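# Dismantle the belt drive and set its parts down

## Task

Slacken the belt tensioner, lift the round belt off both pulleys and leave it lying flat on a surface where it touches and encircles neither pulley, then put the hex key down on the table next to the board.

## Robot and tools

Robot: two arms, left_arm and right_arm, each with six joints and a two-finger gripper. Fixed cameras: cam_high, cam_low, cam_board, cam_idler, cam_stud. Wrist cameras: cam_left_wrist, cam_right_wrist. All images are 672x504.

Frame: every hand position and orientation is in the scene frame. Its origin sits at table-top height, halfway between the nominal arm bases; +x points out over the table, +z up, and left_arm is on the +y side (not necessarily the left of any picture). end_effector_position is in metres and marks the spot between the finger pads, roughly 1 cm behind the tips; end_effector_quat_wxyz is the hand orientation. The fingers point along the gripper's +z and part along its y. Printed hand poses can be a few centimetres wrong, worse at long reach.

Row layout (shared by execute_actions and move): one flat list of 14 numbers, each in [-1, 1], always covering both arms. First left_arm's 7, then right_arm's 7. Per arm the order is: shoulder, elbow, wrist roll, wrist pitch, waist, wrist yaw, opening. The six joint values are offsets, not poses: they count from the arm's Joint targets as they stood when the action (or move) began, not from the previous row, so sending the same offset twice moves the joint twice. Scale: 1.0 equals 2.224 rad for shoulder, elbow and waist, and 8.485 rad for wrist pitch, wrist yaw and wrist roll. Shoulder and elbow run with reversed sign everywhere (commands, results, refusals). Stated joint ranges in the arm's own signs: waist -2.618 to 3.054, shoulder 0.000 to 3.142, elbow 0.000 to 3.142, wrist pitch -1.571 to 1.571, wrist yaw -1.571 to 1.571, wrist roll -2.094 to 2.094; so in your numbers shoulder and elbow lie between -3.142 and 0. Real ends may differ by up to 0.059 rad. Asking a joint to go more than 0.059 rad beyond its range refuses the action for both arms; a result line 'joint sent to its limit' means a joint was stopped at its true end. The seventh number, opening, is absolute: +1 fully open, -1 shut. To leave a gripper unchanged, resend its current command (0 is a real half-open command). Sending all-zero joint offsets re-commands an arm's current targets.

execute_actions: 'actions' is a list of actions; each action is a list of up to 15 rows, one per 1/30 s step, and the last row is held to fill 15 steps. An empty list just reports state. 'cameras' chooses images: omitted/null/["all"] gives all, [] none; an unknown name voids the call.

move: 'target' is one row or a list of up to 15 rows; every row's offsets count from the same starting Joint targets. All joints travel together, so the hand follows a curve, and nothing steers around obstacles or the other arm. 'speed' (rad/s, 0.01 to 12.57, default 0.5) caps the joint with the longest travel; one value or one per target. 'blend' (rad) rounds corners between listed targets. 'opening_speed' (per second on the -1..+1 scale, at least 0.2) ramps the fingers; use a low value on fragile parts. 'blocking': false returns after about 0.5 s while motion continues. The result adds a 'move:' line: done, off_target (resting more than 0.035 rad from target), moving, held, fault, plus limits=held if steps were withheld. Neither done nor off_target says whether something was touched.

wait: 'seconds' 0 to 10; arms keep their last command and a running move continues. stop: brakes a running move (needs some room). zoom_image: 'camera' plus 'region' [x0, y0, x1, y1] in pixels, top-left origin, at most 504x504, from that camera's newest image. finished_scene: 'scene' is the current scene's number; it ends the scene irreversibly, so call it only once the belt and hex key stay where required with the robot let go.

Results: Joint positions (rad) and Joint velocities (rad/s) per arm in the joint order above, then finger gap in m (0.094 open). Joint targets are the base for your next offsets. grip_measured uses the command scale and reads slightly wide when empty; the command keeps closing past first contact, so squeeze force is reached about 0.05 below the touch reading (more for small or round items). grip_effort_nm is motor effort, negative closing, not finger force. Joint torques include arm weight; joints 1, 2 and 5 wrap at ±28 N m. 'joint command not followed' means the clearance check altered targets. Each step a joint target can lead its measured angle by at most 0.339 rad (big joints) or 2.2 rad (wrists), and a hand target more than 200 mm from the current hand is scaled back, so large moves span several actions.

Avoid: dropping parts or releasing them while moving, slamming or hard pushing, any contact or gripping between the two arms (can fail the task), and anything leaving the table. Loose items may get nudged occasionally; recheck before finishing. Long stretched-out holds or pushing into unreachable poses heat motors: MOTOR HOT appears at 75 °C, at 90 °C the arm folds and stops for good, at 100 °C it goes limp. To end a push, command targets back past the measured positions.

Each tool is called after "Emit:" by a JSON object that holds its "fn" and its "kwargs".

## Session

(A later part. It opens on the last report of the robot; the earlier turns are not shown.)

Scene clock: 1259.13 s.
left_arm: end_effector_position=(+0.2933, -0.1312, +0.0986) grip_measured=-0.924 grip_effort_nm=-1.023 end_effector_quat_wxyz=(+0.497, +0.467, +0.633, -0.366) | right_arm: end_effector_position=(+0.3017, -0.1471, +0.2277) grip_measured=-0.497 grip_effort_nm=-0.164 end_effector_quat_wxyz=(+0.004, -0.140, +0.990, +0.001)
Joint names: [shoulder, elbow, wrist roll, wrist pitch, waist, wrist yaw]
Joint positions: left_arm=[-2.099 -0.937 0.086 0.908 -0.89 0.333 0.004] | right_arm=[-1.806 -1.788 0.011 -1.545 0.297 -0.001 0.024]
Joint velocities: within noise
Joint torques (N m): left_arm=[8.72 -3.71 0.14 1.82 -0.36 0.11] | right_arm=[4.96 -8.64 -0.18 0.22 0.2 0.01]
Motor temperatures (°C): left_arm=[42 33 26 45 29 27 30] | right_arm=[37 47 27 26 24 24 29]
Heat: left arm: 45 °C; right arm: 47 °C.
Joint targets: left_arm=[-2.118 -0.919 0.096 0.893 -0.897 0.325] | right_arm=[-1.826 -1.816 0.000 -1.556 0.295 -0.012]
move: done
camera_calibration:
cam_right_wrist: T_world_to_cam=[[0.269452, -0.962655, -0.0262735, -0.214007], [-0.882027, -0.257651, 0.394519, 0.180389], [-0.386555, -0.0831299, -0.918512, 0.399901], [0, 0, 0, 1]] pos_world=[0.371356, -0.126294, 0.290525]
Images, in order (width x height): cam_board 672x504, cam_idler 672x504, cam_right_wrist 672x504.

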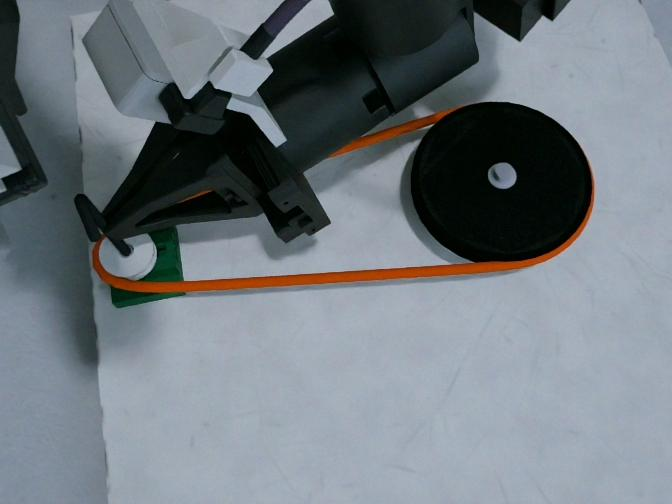

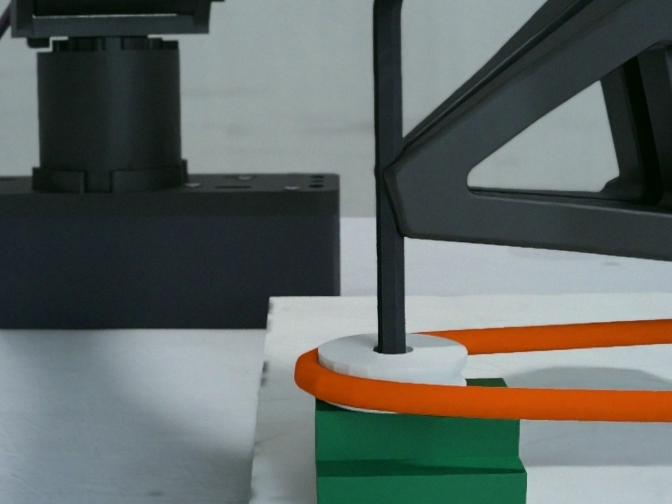

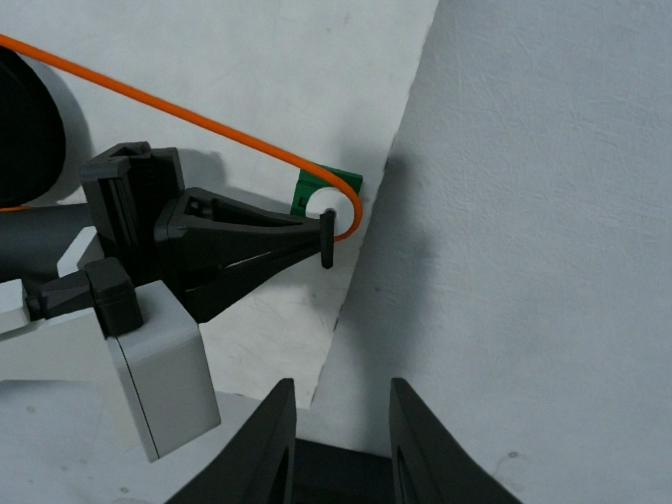

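Emit:
{"fn": "move", "kwargs": {"target": [[0,0,0,0,0,0,-1,0,0,0.0055,0,0.0112,0,-0.5],[0,0,0,0,0,0,-1,0.0184,0.1106,0.0055,0.0246,0.0112,0,-0.5]], "speed": [0.2,0.3], "cameras": ["cam_right_wrist","cam_idler","cam_stud"]}}

Scene clock: 1362.37 s.
left_arm: end_effector_position=(+0.2933, -0.1312, +0.0986) grip_measured=-0.924 grip_effort_nm=-1.028 end_effector_quat_wxyz=(+0.497, +0.467, +0.633, -0.366) | right_arm: end_effector_position=(+0.3000, -0.1411, +0.1765) grip_measured=-0.497 grip_effort_nm=-0.159 end_effector_quat_wxyz=(-0.008, -0.138, +0.990, -0.001)
Joint names: [shoulder, elbow, wrist roll, wrist pitch, waist, wrist yaw]
Joint positions: left_arm=[-2.099 -0.937 0.086 0.908 -0.89 0.333 0.004] | right_arm=[-1.806 -1.584 0.033 -1.365 0.316 -0.001 0.024]
Joint velocities: within noise
Joint torques (N m): left_arm=[8.72 -3.71 0.14 1.82 -0.35 0.11] | right_arm=[8.13 -4.79 0.1 0.49 0.72 0.03]
Motor temperatures (°C): left_arm=[42 31 26 44 29 27 30] | right_arm=[35 49 27 26 24 24 29]
Heat: left arm: 44 °C; right arm: 49 °C.
Joint targets: left_arm=[-2.118 -0.919 0.096 0.893 -0.897 0.325] | right_arm=[-1.785 -1.570 0.046 -1.347 0.320 -0.012]
move: done
camera_calibration:
cam_right_wrist: T_world_to_cam=[[0.265556, -0.963759, -0.025453, -0.208258], [-0.873451, -0.251681, 0.416821, 0.194901], [-0.408121, -0.0884572, -0.908632, 0.356752], [0, 0, 0, 1]] pos_world=[0.371138, -0.1201, 0.237617]
Images, in order (width x height): cam_idler 672x504, cam_stud 672x504, cam_right_wrist 672x504.

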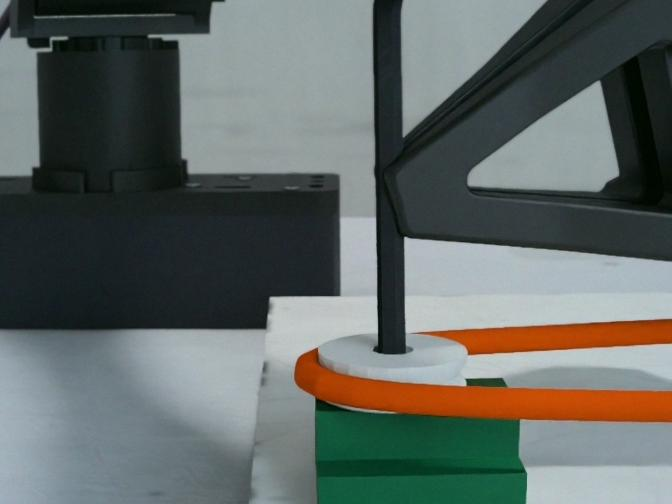

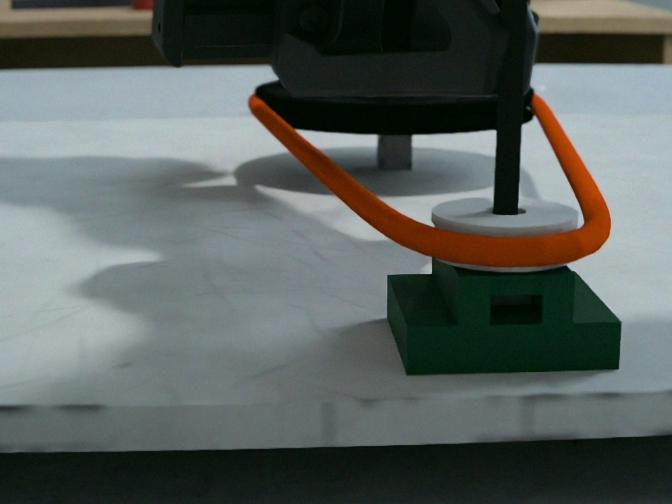

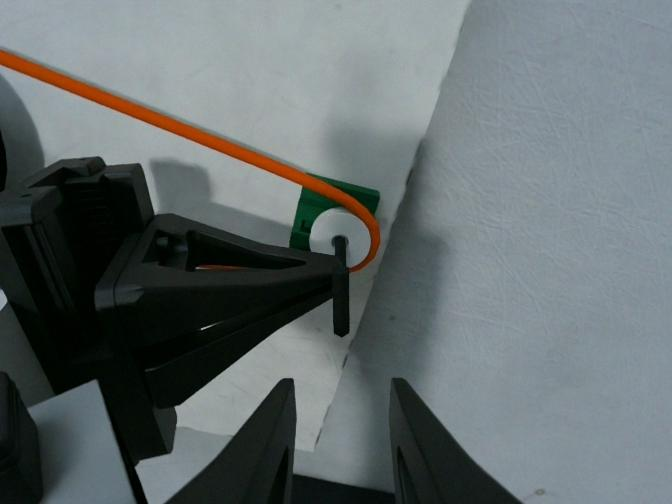

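Emit:
{"fn": "move", "kwargs": {"target": [0,0,0,0,0,0,-1,0.0036,0.0656,0,0.0181,0,0,-0.5], "speed": 0.15, "cameras": ["cam_right_wrist","cam_idler","cam_stud"]}}

Scene clock: 1397.57 s.
left_arm: end_effector_position=(+0.2930, -0.1308, +0.0985) grip_measured=-0.924 grip_effort_nm=-1.023 end_effector_quat_wxyz=(+0.498, +0.467, +0.632, -0.366) | right_arm: end_effector_position=(+0.2999, -0.1411, +0.1399) grip_measured=-0.497 grip_effort_nm=-0.159 end_effector_quat_wxyz=(-0.004, -0.138, +0.990, +0.000)
Joint names: [shoulder, elbow, wrist roll, wrist pitch, waist, wrist yaw]
Joint positions: left_arm=[-2.099 -0.934 0.086 0.913 -0.89 0.333 0.004] | right_arm=[-1.806 -1.438 0.034 -1.212 0.316 -0.001 0.024]
Joint velocities: within noise
Joint torques (N m): left_arm=[8.7 -4.01 0.14 1.78 -0.36 0.11] | right_arm=[8.73 -4.67 0.1 0.54 0.73 0.02]
Motor temperatures (°C): left_arm=[42 31 26 44 29 27 30] | right_arm=[38 45 27 26 24 24 29]
Heat: left arm: 44 °C; right arm: 45 °C.
Joint targets: left_arm=[-2.118 -0.919 0.096 0.893 -0.897 0.325] | right_arm=[-1.777 -1.424 0.046 -1.194 0.320 -0.012]
move: done
camera_calibration:
cam_right_wrist: T_world_to_cam=[[0.265385, -0.963797, -0.0258198, -0.209103], [-0.876544, -0.25234, 0.409873, 0.211933], [-0.401549, -0.0861418, -0.911777, 0.322211], [0, 0, 0, 1]] pos_world=[0.370645, -0.120298, 0.20152]
Images, in order (width x height): cam_idler 672x504, cam_stud 672x504, cam_right_wrist 672x504.

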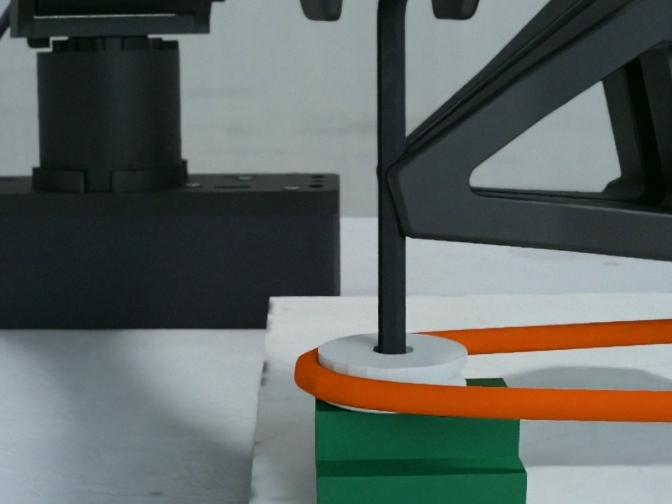

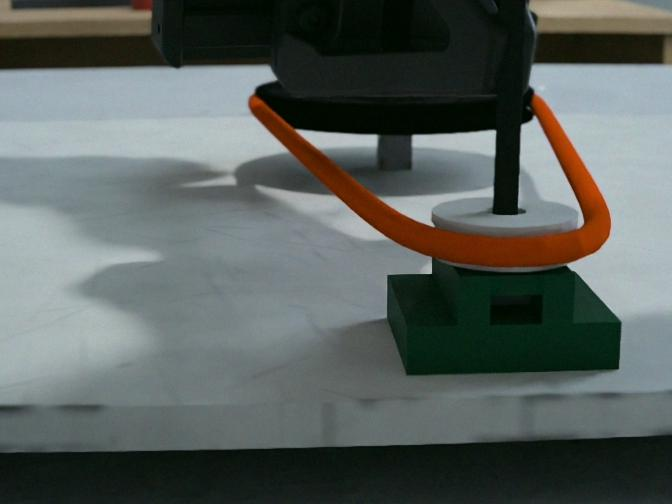

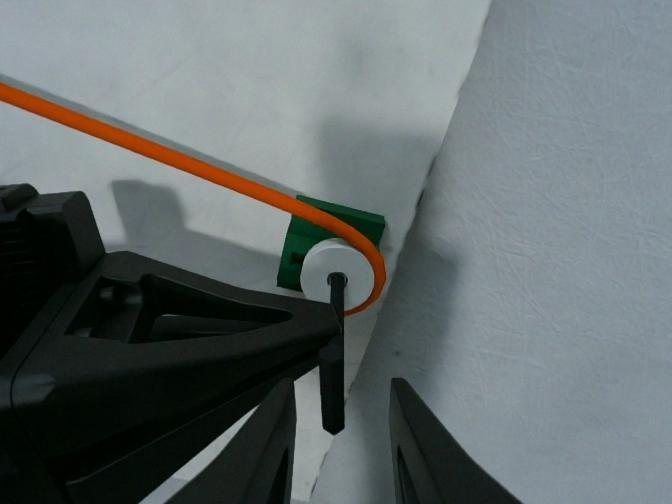

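Emit:
{"fn": "move", "kwargs": {"target": [0,0,0,0,0,0,-1,0,0,0,0,0.003,0,-0.5], "speed": 0.05, "cameras": ["cam_right_wrist","cam_idler"]}}

Emit:
{"fn": "zoom_image", "kwargs": {"camera": "cam_right_wrist", "region": [260, 260, 420, 460]}}

Scene clock: 1412.50 s.
left_arm: end_effector_position=(+0.2930, -0.1308, +0.0985) grip_measured=-0.924 grip_effort_nm=-1.018 end_effector_quat_wxyz=(+0.498, +0.467, +0.632, -0.366) | right_arm: end_effector_position=(+0.2996, -0.1394, +0.1399) grip_measured=-0.497 grip_effort_nm=-0.164 end_effector_quat_wxyz=(-0.004, -0.141, +0.990, +0.000)
Joint names: [shoulder, elbow, wrist roll, wrist pitch, waist, wrist yaw]
Joint positions: left_arm=[-2.099 -0.934 0.086 0.913 -0.89 0.333 0.004] | right_arm=[-1.806 -1.438 0.034 -1.211 0.322 -0.001 0.024]
Joint velocities: within noise
Joint torques (N m): left_arm=[8.69 -4.03 0.14 1.78 -0.36 0.11] | right_arm=[8.75 -4.67 0.09 0.49 0.83 0.03]
Motor temperatures (°C): left_arm=[42 31 26 44 29 27 30] | right_arm=[40 44 27 26 24 24 29]
Heat: left arm: 44 °C; right arm: 44 °C.
Joint targets: left_arm=[-2.118 -0.919 0.096 0.893 -0.897 0.325] | right_arm=[-1.777 -1.424 0.046 -1.193 0.327 -0.012]
move: done
camera_calibration:
cam_right_wrist: T_world_to_cam=[[0.27023, -0.962449, -0.0258367, -0.208574], [-0.87572, -0.256854, 0.408829, 0.211353], [-0.400113, -0.0878522, -0.912245, 0.321641], [0, 0, 0, 1]] pos_world=[0.370142, -0.118198, 0.20162]
Images, in order (width x height): cam_idler 672x504, cam_right_wrist 672x504.

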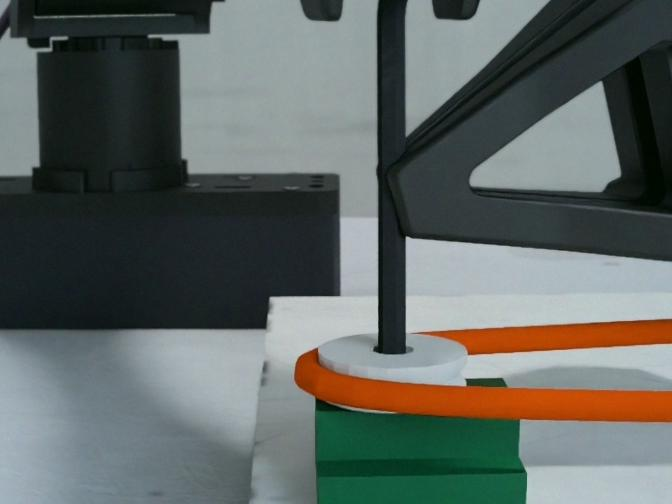

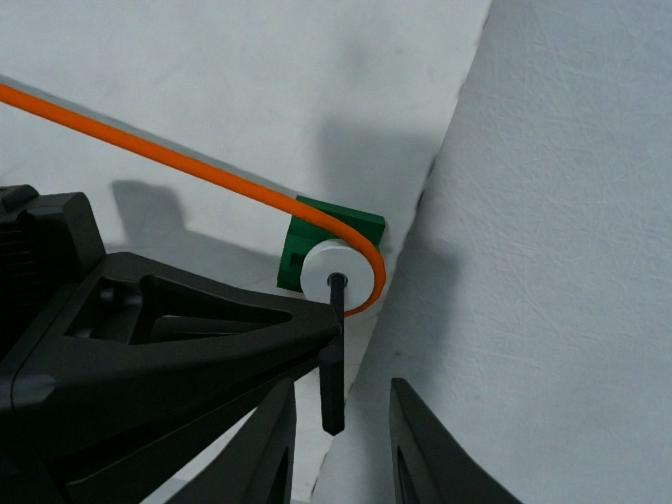

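Scaled by 2.520.

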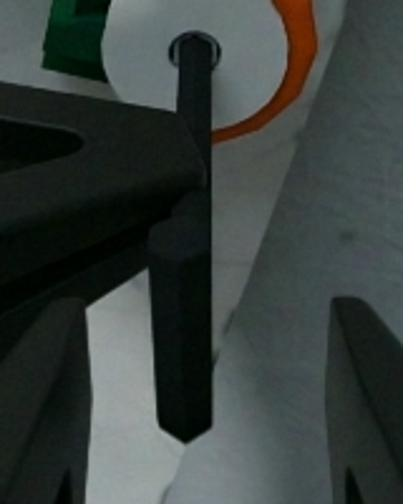

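Emit:
{"fn": "move", "kwargs": {"target": [0,0,0,0,0,0,-1,0,0,0,0,0.0034,0,-0.5], "speed": 0.05, "cameras": ["cam_right_wrist","cam_idler"]}}

Emit:
{"fn": "zoom_image", "kwargs": {"camera": "cam_right_wrist", "region": [260, 260, 420, 460]}}

Scene clock: 1425.13 s.
left_arm: end_effector_position=(+0.2930, -0.1308, +0.0986) grip_measured=-0.924 grip_effort_nm=-1.023 end_effector_quat_wxyz=(+0.498, +0.467, +0.632, -0.366) | right_arm: end_effector_position=(+0.2991, -0.1380, +0.1399) grip_measured=-0.497 grip_effort_nm=-0.154 end_effector_quat_wxyz=(-0.004, -0.143, +0.990, +0.000)
Joint names: [shoulder, elbow, wrist roll, wrist pitch, waist, wrist yaw]
Joint positions: left_arm=[-2.099 -0.934 0.086 0.913 -0.89 0.333 0.004] | right_arm=[-1.806 -1.438 0.034 -1.211 0.326 -0.001 0.024]
Joint velocities: within noise
Joint torques (N m): left_arm=[8.7 -4.01 0.14 1.77 -0.36 0.11] | right_arm=[8.75 -4.67 0.09 0.49 1.13 0.02]
Motor temperatures (°C): left_arm=[42 32 26 44 29 27 30] | right_arm=[40 44 27 26 24 24 29]
Heat: left arm: 44 °C; right arm: 44 °C.
Joint targets: left_arm=[-2.118 -0.919 0.096 0.893 -0.897 0.325] | right_arm=[-1.777 -1.424 0.046 -1.194 0.335 -0.012]
move: done
camera_calibration:
cam_right_wrist: T_world_to_cam=[[0.27422, -0.961319, -0.025878, -0.208232], [-0.874634, -0.260498, 0.408847, 0.210493], [-0.399774, -0.08948, -0.912236, 0.321263], [0, 0, 0, 1]] pos_world=[0.369638, -0.116598, 0.20162]
Images, in order (width x height): cam_idler 672x504, cam_right_wrist 672x504.

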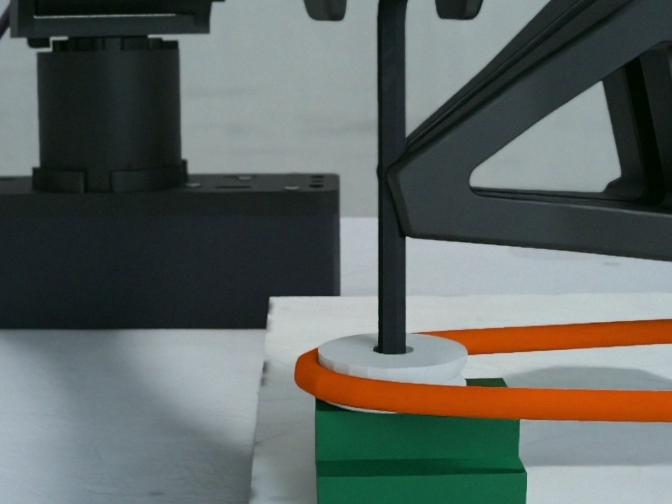

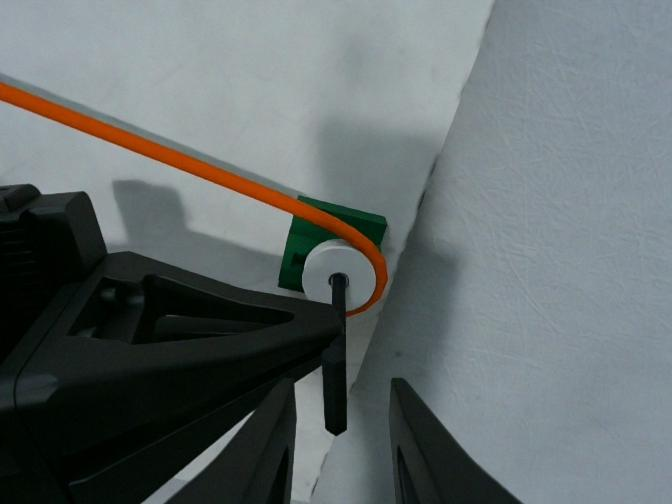

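Scaled by 2.520.

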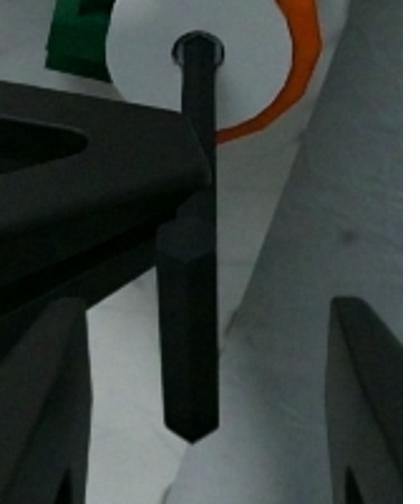

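Emit:
{"fn": "move", "kwargs": {"target": [0,0,0,0,0,0,-1,0,0,0,0,0.002,0,-0.5], "speed": 0.05, "cameras": ["cam_right_wrist","cam_idler"]}}

Emit:
{"fn": "zoom_image", "kwargs": {"camera": "cam_right_wrist", "region": [260, 260, 420, 460]}}

Scene clock: 1432.13 s.
left_arm: end_effector_position=(+0.2930, -0.1308, +0.0986) grip_measured=-0.924 grip_effort_nm=-1.023 end_effector_quat_wxyz=(+0.498, +0.467, +0.632, -0.366) | right_arm: end_effector_position=(+0.2991, -0.1378, +0.1399) grip_measured=-0.497 grip_effort_nm=-0.149 end_effector_quat_wxyz=(-0.004, -0.143, +0.990, +0.000)
Joint names: [shoulder, elbow, wrist roll, wrist pitch, waist, wrist yaw]
Joint positions: left_arm=[-2.099 -0.934 0.087 0.913 -0.89 0.333 0.004] | right_arm=[-1.806 -1.438 0.034 -1.211 0.327 -0.001 0.024]
Joint velocities: within noise
Joint torques (N m): left_arm=[8.7 -4 0.14 1.77 -0.36 0.11] | right_arm=[8.75 -4.68 0.09 0.48 1.46 0.02]
Motor temperatures (°C): left_arm=[42 32 26 44 29 27 30] | right_arm=[41 43 27 26 24 24 29]
Heat: left arm: 44 °C; right arm: 43 °C.
Joint targets: left_arm=[-2.118 -0.919 0.096 0.893 -0.897 0.325] | right_arm=[-1.777 -1.424 0.046 -1.194 0.339 -0.012]
move: done
camera_calibration:
cam_right_wrist: T_world_to_cam=[[0.275022, -0.961091, -0.0258187, -0.208198], [-0.874422, -0.261204, 0.40885, 0.210322], [-0.399686, -0.0898663, -0.912236, 0.321173], [0, 0, 0, 1]] pos_world=[0.369537, -0.116298, 0.20162]
Images, in order (width x height): cam_idler 672x504, cam_right_wrist 672x504.

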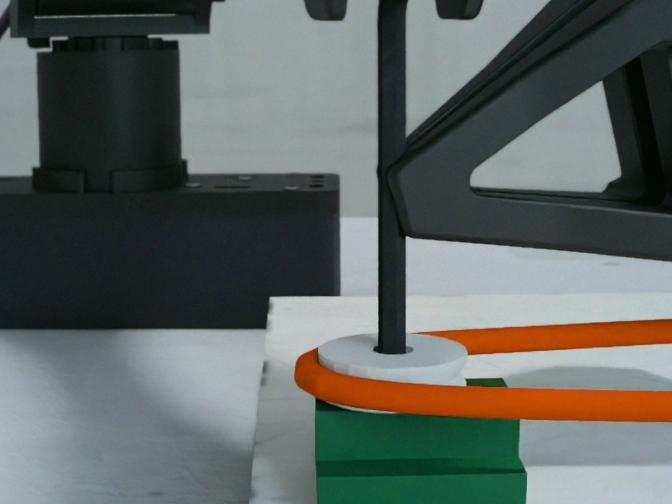

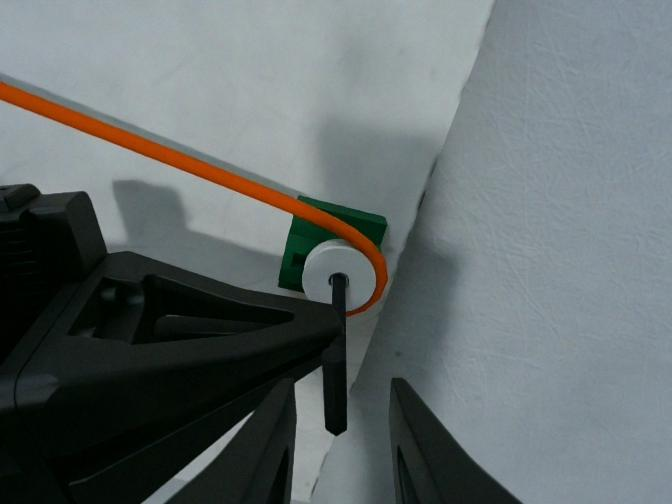

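Scaled by 2.520.

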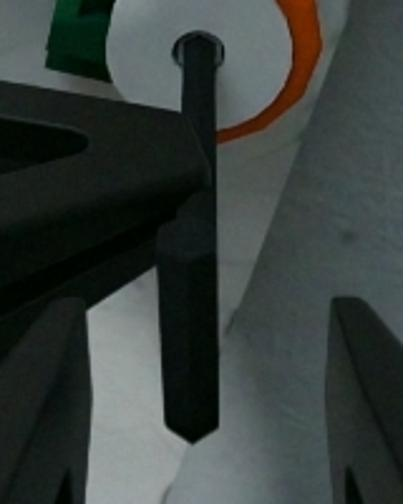

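Emit:
{"fn": "execute_actions", "kwargs": {"actions": [], "cameras": ["cam_board","cam_high","cam_low","cam_left_wrist"]}}

Emit:
{"fn": "zoom_image", "kwargs": {"camera": "cam_high", "region": [300, 160, 480, 320]}}

Emit:
{"fn": "zoom_image", "kwargs": {"camera": "cam_low", "region": [200, 60, 500, 330]}}

Scene clock: 1452.87 s.
left_arm: end_effector_position=(+0.2930, -0.1308, +0.0986) grip_measured=-0.924 grip_effort_nm=-1.018 end_effector_quat_wxyz=(+0.498, +0.467, +0.632, -0.366) | right_arm: end_effector_position=(+0.2991, -0.1378, +0.1399) grip_measured=-0.497 grip_effort_nm=-0.139 end_effector_quat_wxyz=(-0.004, -0.143, +0.990, +0.000)
Joint names: [shoulder, elbow, wrist roll, wrist pitch, waist, wrist yaw]
Joint positions: left_arm=[-2.099 -0.934 0.087 0.913 -0.89 0.333 0.004] | right_arm=[-1.806 -1.438 0.034 -1.211 0.327 -0.001 0.024]
Joint velocities: within noise
Joint torques (N m): left_arm=[8.7 -4.01 0.14 1.77 -0.36 0.11] | right_arm=[8.76 -4.7 0.1 0.49 1.42 0.03]
Motor temperatures (°C): left_arm=[42 32 26 44 29 27 30] | right_arm=[42 43 27 26 24 24 29]
Heat: left arm: 44 °C; right arm: 43 °C.
Joint targets: left_arm=[-2.118 -0.919 0.096 0.893 -0.897 0.325] | right_arm=[-1.777 -1.424 0.046 -1.194 0.339 -0.012]
Tool commands: left_gripper/opening=-1.0 right_gripper/opening=-0.5
camera_calibration:
cam_left_wrist: T_world_to_cam=[[-0.952201, -0.305441, 0.00431888, 0.239803], [-0.190377, 0.582319, -0.790355, 0.251444], [0.238892, -0.7534, -0.612634, -0.0241985], [0, 0, 0, 1]] pos_world=[0.281991, -0.0914062, 0.18287]
Images, in order (width x height): cam_high 672x504, cam_low 672x504, cam_board 672x504, cam_left_wrist 672x504.

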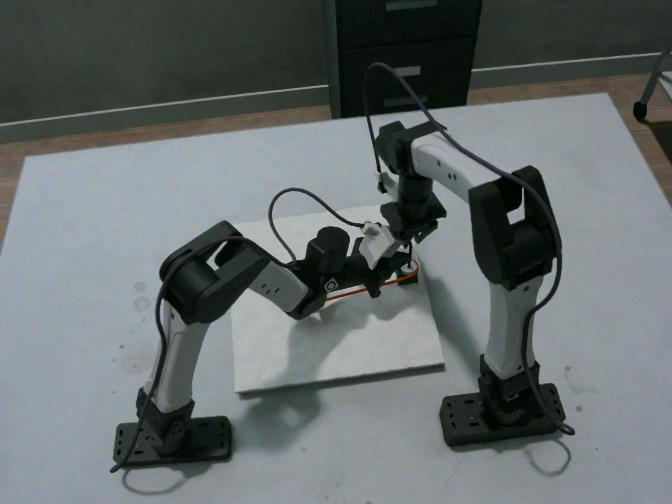

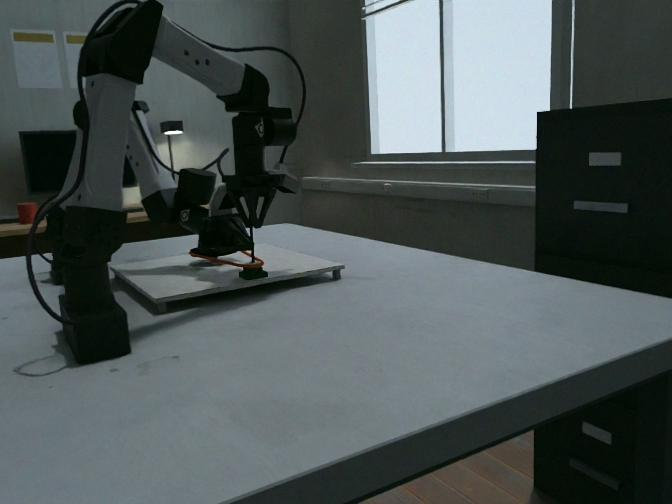

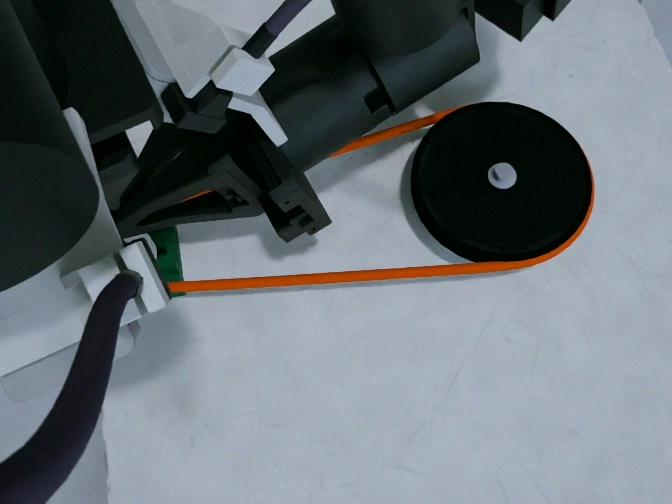

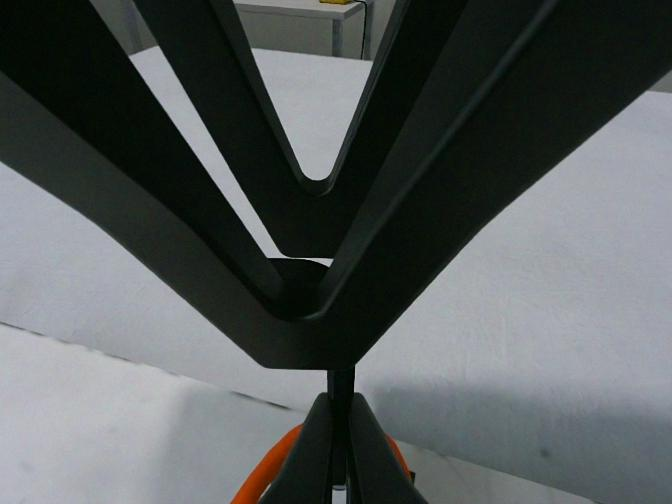

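Scaled by 2.800.

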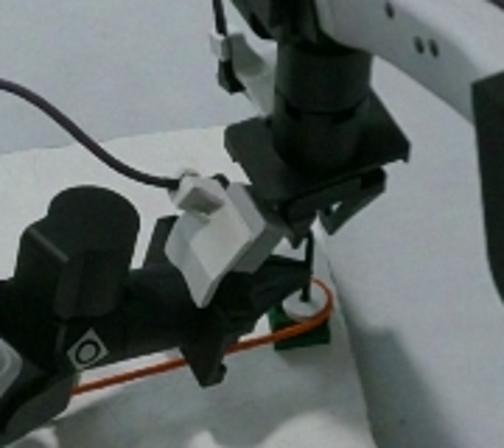

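Scaled by 1.680.

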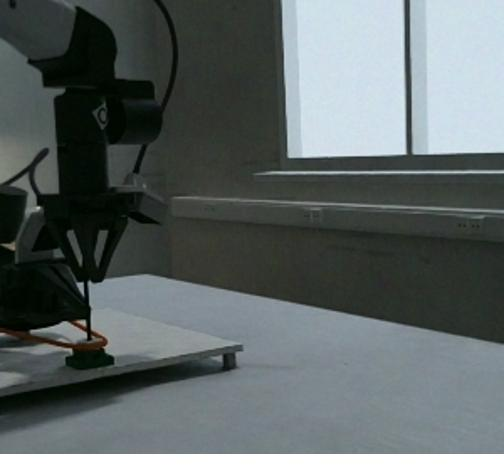

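Emit:
{"fn": "move", "kwargs": {"target": [0,0,0,0,0,0,-1,0,0,0,0,-0.003,0,-0.5], "speed": 0.05, "cameras": []}}

Emit:
{"fn": "move", "kwargs": {"target": [0,0,0,0,0,0,-1,0,0,0,0,0,0,-1], "speed": 0.05, "opening_speed": 0.3, "cameras": ["cam_right_wrist","cam_idler","cam_stud"]}}

Emit:
{"fn": "zoom_image", "kwargs": {"camera": "cam_right_wrist", "region": [260, 260, 420, 460]}}

Scene clock: 1471.90 s.
left_arm: end_effector_position=(+0.2930, -0.1308, +0.0986) grip_measured=-0.924 grip_effort_nm=-1.023 end_effector_quat_wxyz=(+0.498, +0.467, +0.632, -0.366) | right_arm: end_effector_position=(+0.2991, -0.1378, +0.1399) grip_measured=-0.497 grip_effort_nm=-0.154 end_effector_quat_wxyz=(-0.004, -0.143, +0.990, +0.000)
Joint names: [shoulder, elbow, wrist roll, wrist pitch, waist, wrist yaw]
Joint positions: left_arm=[-2.099 -0.934 0.087 0.913 -0.89 0.333 0.004] | right_arm=[-1.806 -1.438 0.034 -1.211 0.327 -0.001 0.024]
Joint velocities: within noise
Joint torques (N m): left_arm=[8.7 -4.01 0.14 1.77 -0.35 0.11] | right_arm=[8.79 -4.68 0.09 0.49 0.87 0.02]
Motor temperatures (°C): left_arm=[42 32 26 44 29 27 30] | right_arm=[42 42 27 26 24 24 29]
Heat: left arm: 44 °C; right arm: 42 °C.
Joint targets: left_arm=[-2.118 -0.919 0.096 0.893 -0.897 0.325] | right_arm=[-1.777 -1.424 0.046 -1.194 0.332 -0.012]
move: done
No camera images: "cameras" was empty.

Scene clock: 1473.77 s.
left_arm: end_effector_position=(+0.2925, -0.1309, +0.0987) grip_measured=-0.924 grip_effort_nm=-1.023 end_effector_quat_wxyz=(+0.500, +0.469, +0.629, -0.367) | right_arm: end_effector_position=(+0.2988, -0.1371, +0.1405) grip_measured=-0.924 grip_effort_nm=-1.004 end_effector_quat_wxyz=(-0.003, -0.143, +0.990, +0.002)
Joint names: [shoulder, elbow, wrist roll, wrist pitch, waist, wrist yaw]
Joint positions: left_arm=[-2.102 -0.932 0.091 0.924 -0.89 0.336 0.004] | right_arm=[-1.804 -1.438 0.034 -1.211 0.326 -0.006 0.004]
Joint velocities: within noise
Joint torques (N m): left_arm=[9.05 -4.23 0.1 1.67 -0.36 0.09] | right_arm=[8.59 -4.68 0.09 0.49 0.9 0.07]
Motor temperatures (°C): left_arm=[42 32 26 44 29 27 30] | right_arm=[42 42 27 26 24 24 29]
Heat: left arm: 44 °C; right arm: 42 °C.
Joint targets: left_arm=[-2.117 -0.919 0.096 0.893 -0.897 0.325] | right_arm=[-1.777 -1.424 0.046 -1.194 0.332 -0.012]
move: done
camera_calibration:
cam_right_wrist: T_world_to_cam=[[0.274544, -0.96108, -0.0308283, -0.206613], [-0.874528, -0.262892, 0.407541, 0.209959], [-0.399784, -0.0849276, -0.912666, 0.322419], [0, 0, 0, 1]] pos_world=[0.369237, -0.115993, 0.202325]
Images, in order (width x height): cam_idler 672x504, cam_stud 672x504, cam_right_wrist 672x504.

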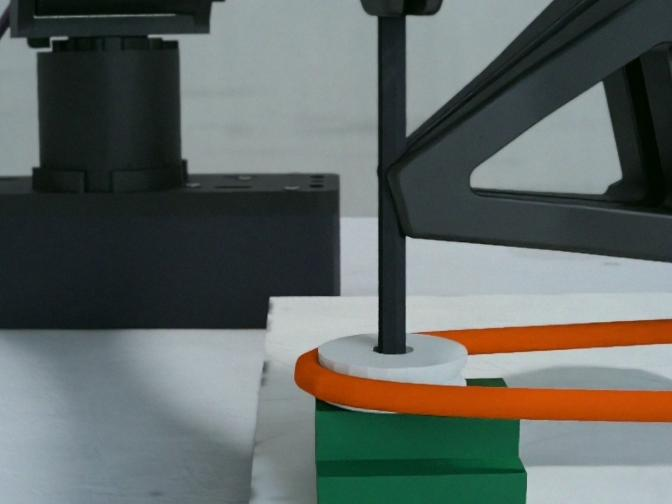

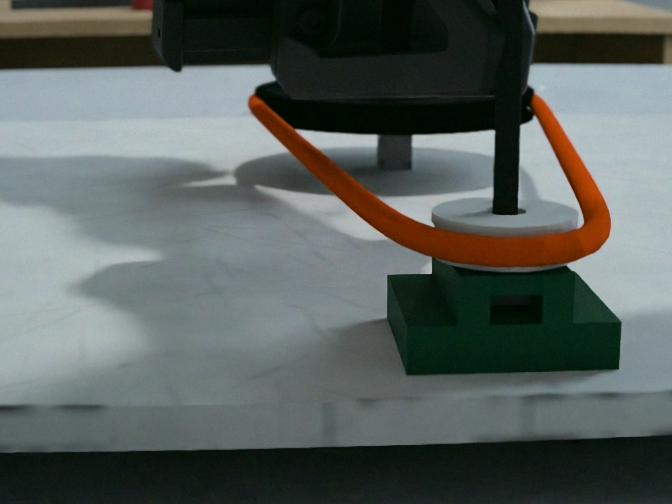

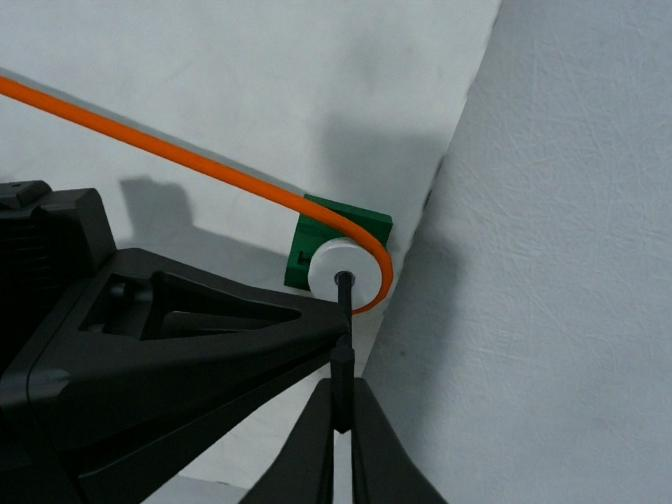

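Scaled by 2.520.

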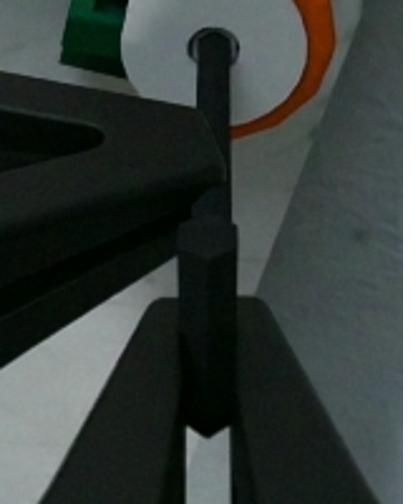

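Emit:
{"fn": "move", "kwargs": {"target": [0,0,0,0,0,0,-0.5,0,0,0,0,0,0,-1], "speed": 0.05, "opening_speed": 0.4, "cameras": ["cam_left_wrist","cam_idler","cam_stud"]}}

Emit:
{"fn": "zoom_image", "kwargs": {"camera": "cam_idler", "region": [330, 280, 430, 380]}}

Emit:
{"fn": "zoom_image", "kwargs": {"camera": "cam_stud", "region": [460, 130, 560, 230]}}

Scene clock: 1489.27 s.
left_arm: end_effector_position=(+0.2901, -0.1276, +0.0854) grip_measured=-0.502 grip_effort_nm=0.090 end_effector_quat_wxyz=(+0.482, +0.473, +0.643, -0.361) | right_arm: end_effector_position=(+0.2988, -0.1371, +0.1405) grip_measured=-0.928 grip_effort_nm=-1.009 end_effector_quat_wxyz=(-0.003, -0.143, +0.990, +0.002)
Joint names: [shoulder, elbow, wrist roll, wrist pitch, waist, wrist yaw]
Joint positions: left_arm=[-2.108 -0.926 0.091 0.888 -0.89 0.336 0.023] | right_arm=[-1.804 -1.438 0.034 -1.211 0.326 -0.006 0.003]
Joint velocities: within noise
Joint torques (N m): left_arm=[9.52 -4.78 0.1 2.04 -0.35 0.09] | right_arm=[8.57 -4.68 0.09 0.5 0.88 0.07]
Motor temperatures (°C): left_arm=[44 31 26 42 29 27 30] | right_arm=[43 42 27 26 24 24 29]
Heat: left arm: 44 °C; right arm: 43 °C.
Joint targets: left_arm=[-2.118 -0.919 0.096 0.893 -0.897 0.325] | right_arm=[-1.777 -1.424 0.046 -1.194 0.332 -0.012]
move: done
camera_calibration:
cam_left_wrist: T_world_to_cam=[[-0.953147, -0.302167, 0.014365, 0.23781], [-0.204874, 0.609854, -0.765575, 0.244202], [0.222571, -0.732649, -0.643186, -0.01909], [0, 0, 0, 1]] pos_world=[0.280947, -0.0910552, 0.17126]
Images, in order (width x height): cam_idler 672x504, cam_stud 672x504, cam_left_wrist 672x504.

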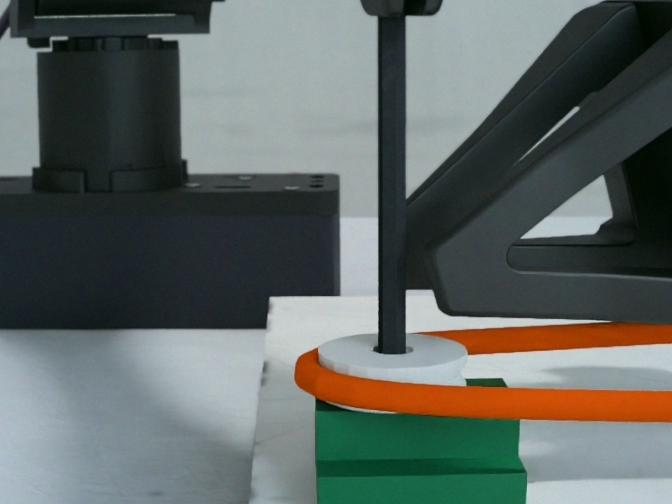

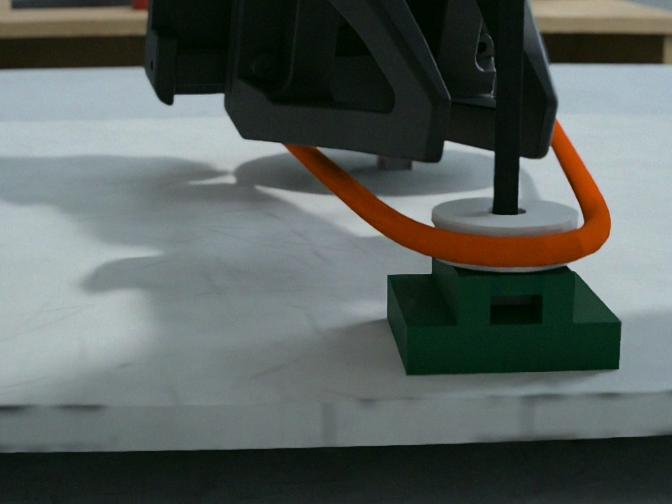

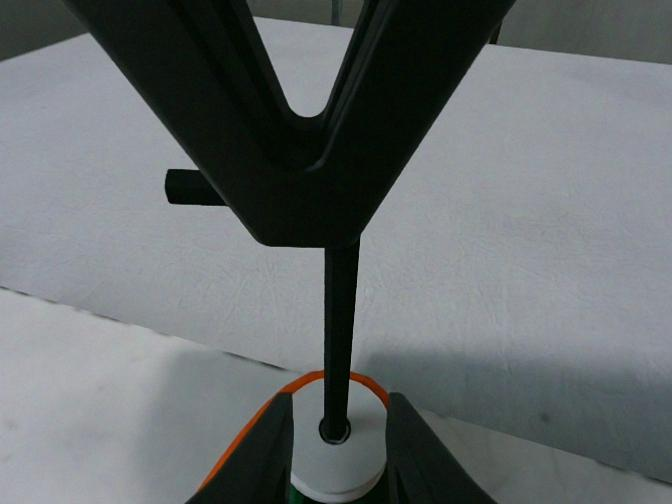

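Scaled by 5.040.

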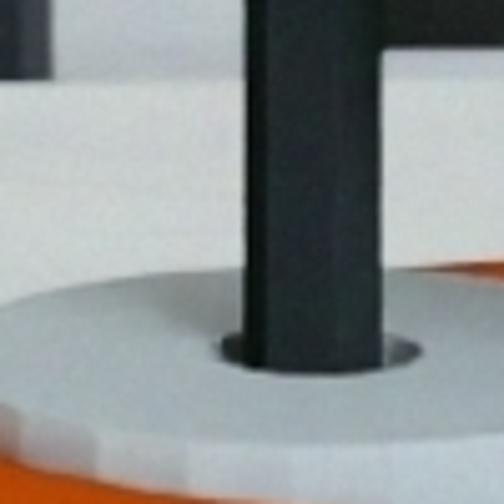

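Scaled by 5.040.

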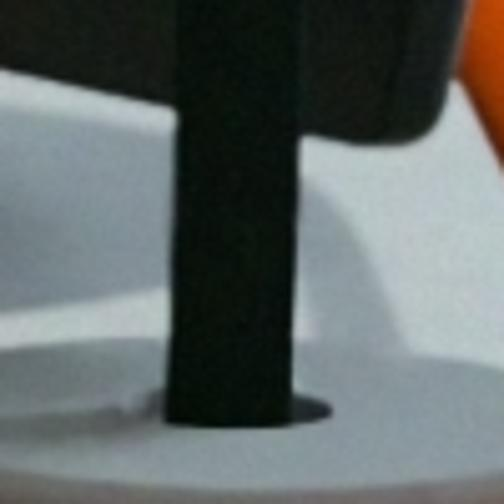

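Emit:
{"fn": "move", "kwargs": {"target": [[0.0863,0.0895,0,0.005,0.0283,0.0086,-0.5,0,0,0,0,0,0,-1],[0.0863,0.0895,0,0.005,0.14,0.0086,-0.5,0,0,0,0,0,0,-1]], "speed": [0.25,0.4], "cameras": ["cam_board","cam_idler","cam_stud","cam_right_wrist"]}}

Scene clock: 1538.13 s.
left_arm: end_effector_position=(+0.3676, -0.0031, +0.0890) grip_measured=-0.502 grip_effort_nm=0.090 end_effector_quat_wxyz=(+0.509, +0.386, +0.706, -0.304) | right_arm: end_effector_position=(+0.2988, -0.1371, +0.1405) grip_measured=-0.928 grip_effort_nm=-1.018 end_effector_quat_wxyz=(-0.003, -0.143, +0.990, +0.002)
Joint names: [shoulder, elbow, wrist roll, wrist pitch, waist, wrist yaw]
Joint positions: left_arm=[-1.962 -0.728 0.091 0.907 -0.586 0.395 0.023] | right_arm=[-1.804 -1.438 0.034 -1.211 0.326 -0.006 0.003]
Joint velocities: within noise
Joint torques (N m): left_arm=[12.75 -4.38 0.1 2.23 0.29 0.26] | right_arm=[8.58 -4.7 0.09 0.49 0.9 0.08]
Motor temperatures (°C): left_arm=[47 31 26 46 29 27 28] | right_arm=[44 41 27 27 24 24 30]
Heat: left arm: 47 °C; right arm: 44 °C.
Joint targets: left_arm=[-1.926 -0.720 0.096 0.935 -0.585 0.398] | right_arm=[-1.777 -1.424 0.046 -1.194 0.332 -0.012]
move: off_target (left_arm); left_arm: the shoulder is farthest, 0.036 rad from its target
camera_calibration:
cam_right_wrist: T_world_to_cam=[[0.274544, -0.96108, -0.0308283, -0.206613], [-0.874528, -0.262892, 0.407541, 0.209959], [-0.399784, -0.0849276, -0.912666, 0.322419], [0, 0, 0, 1]] pos_world=[0.369237, -0.115993, 0.202325]
Images, in order (width x height): cam_board 672x504, cam_idler 672x504, cam_stud 672x504, cam_right_wrist 672x504.

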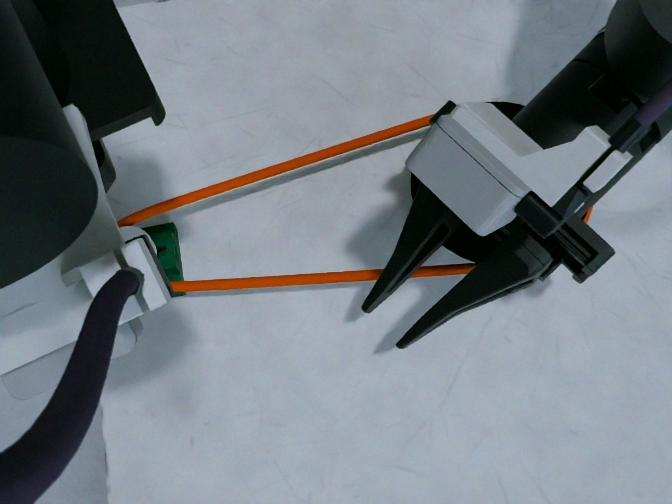

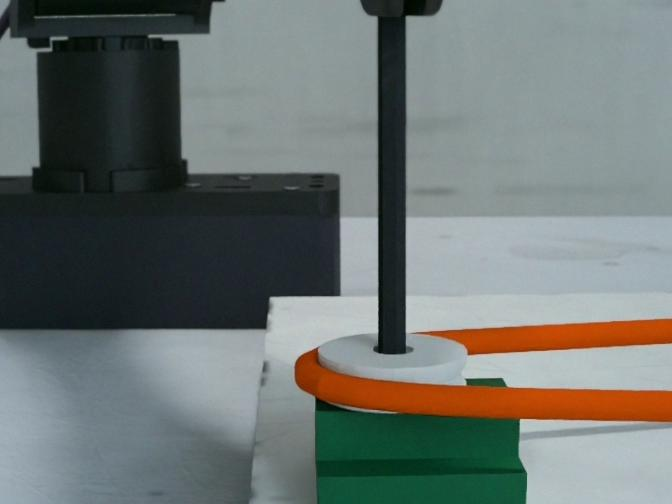

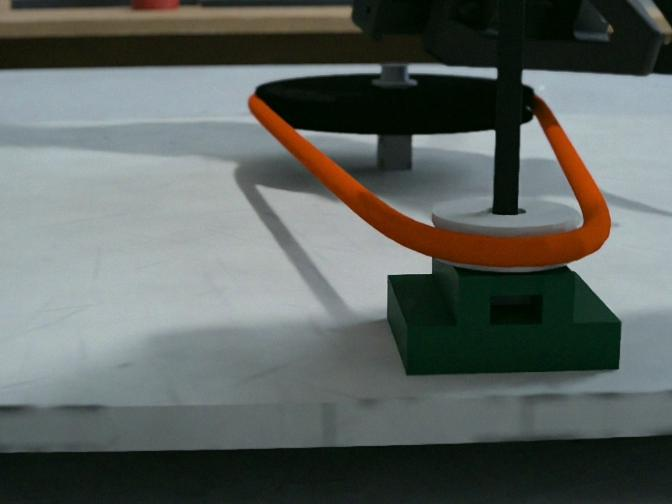

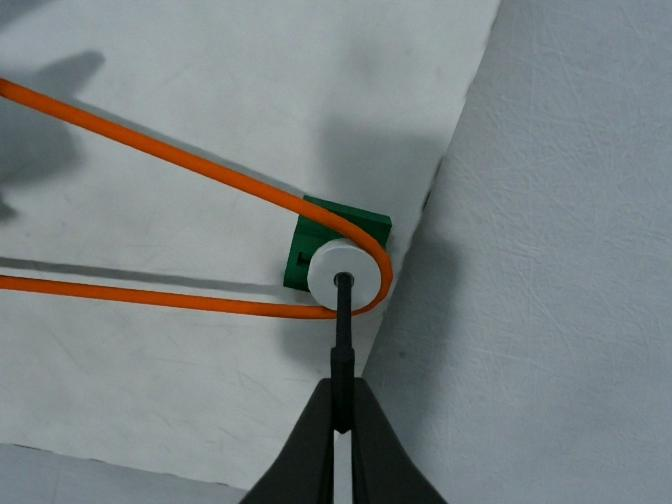

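Emit:
{"fn": "move", "kwargs": {"target": [0,0,0,0,0,0,-0.5,0,0,-0.0425,0,0,0,-1], "speed": 0.3, "cameras": ["cam_idler","cam_stud","cam_right_wrist"]}}

Scene clock: 1553.40 s.
left_arm: end_effector_position=(+0.3676, -0.0031, +0.0890) grip_measured=-0.502 grip_effort_nm=0.090 end_effector_quat_wxyz=(+0.509, +0.386, +0.706, -0.304) | right_arm: end_effector_position=(+0.2991, -0.1328, +0.1405) grip_measured=-0.928 grip_effort_nm=-1.013 end_effector_quat_wxyz=(+0.000, -0.308, +0.951, +0.009)
Joint names: [shoulder, elbow, wrist roll, wrist pitch, waist, wrist yaw]
Joint positions: left_arm=[-1.962 -0.728 0.091 0.907 -0.586 0.395 0.023] | right_arm=[-1.804 -1.438 -0.299 -1.204 0.332 -0.018 0.003]
Joint velocities: within noise
Joint torques (N m): left_arm=[12.75 -4.36 0.1 2.23 0.31 0.26] | right_arm=[8.61 -4.7 -0.18 0.43 0.38 0.16]
Motor temperatures (°C): left_arm=[50 31 26 47 29 27 28] | right_arm=[44 41 27 27 24 24 30]
Heat: left arm: 50 °C; right arm: 44 °C.
Joint targets: left_arm=[-1.926 -0.720 0.096 0.935 -0.585 0.398] | right_arm=[-1.777 -1.424 -0.314 -1.194 0.332 -0.012]
move: off_target (left_arm); left_arm: the shoulder is farthest, 0.036 rad from its target
camera_calibration:
cam_right_wrist: T_world_to_cam=[[0.578744, -0.814432, -0.0419105, -0.272425], [-0.738649, -0.545286, 0.396309, 0.134891], [-0.34562, -0.198404, -0.91716, 0.29233], [0, 0, 0, 1]] pos_world=[0.358337, -0.0903183, 0.203238]
Images, in order (width x height): cam_idler 672x504, cam_stud 672x504, cam_right_wrist 672x504.

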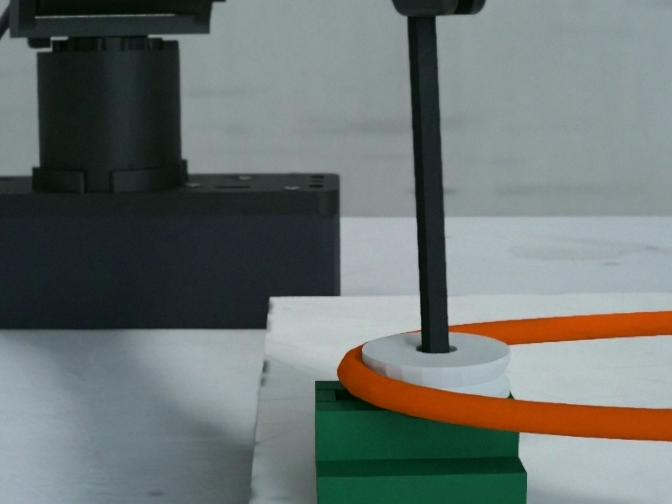

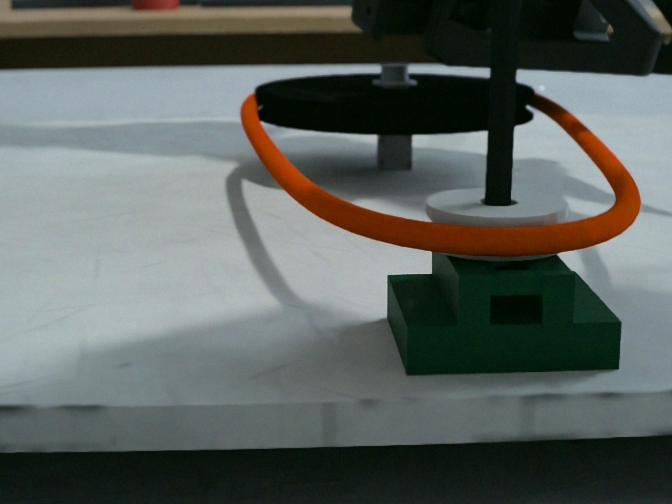

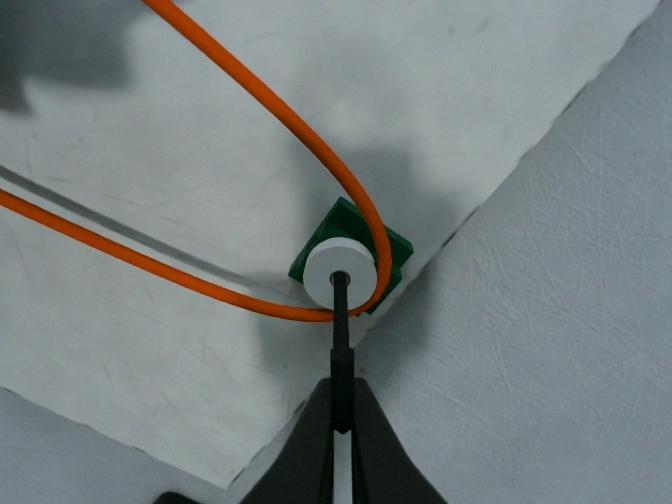

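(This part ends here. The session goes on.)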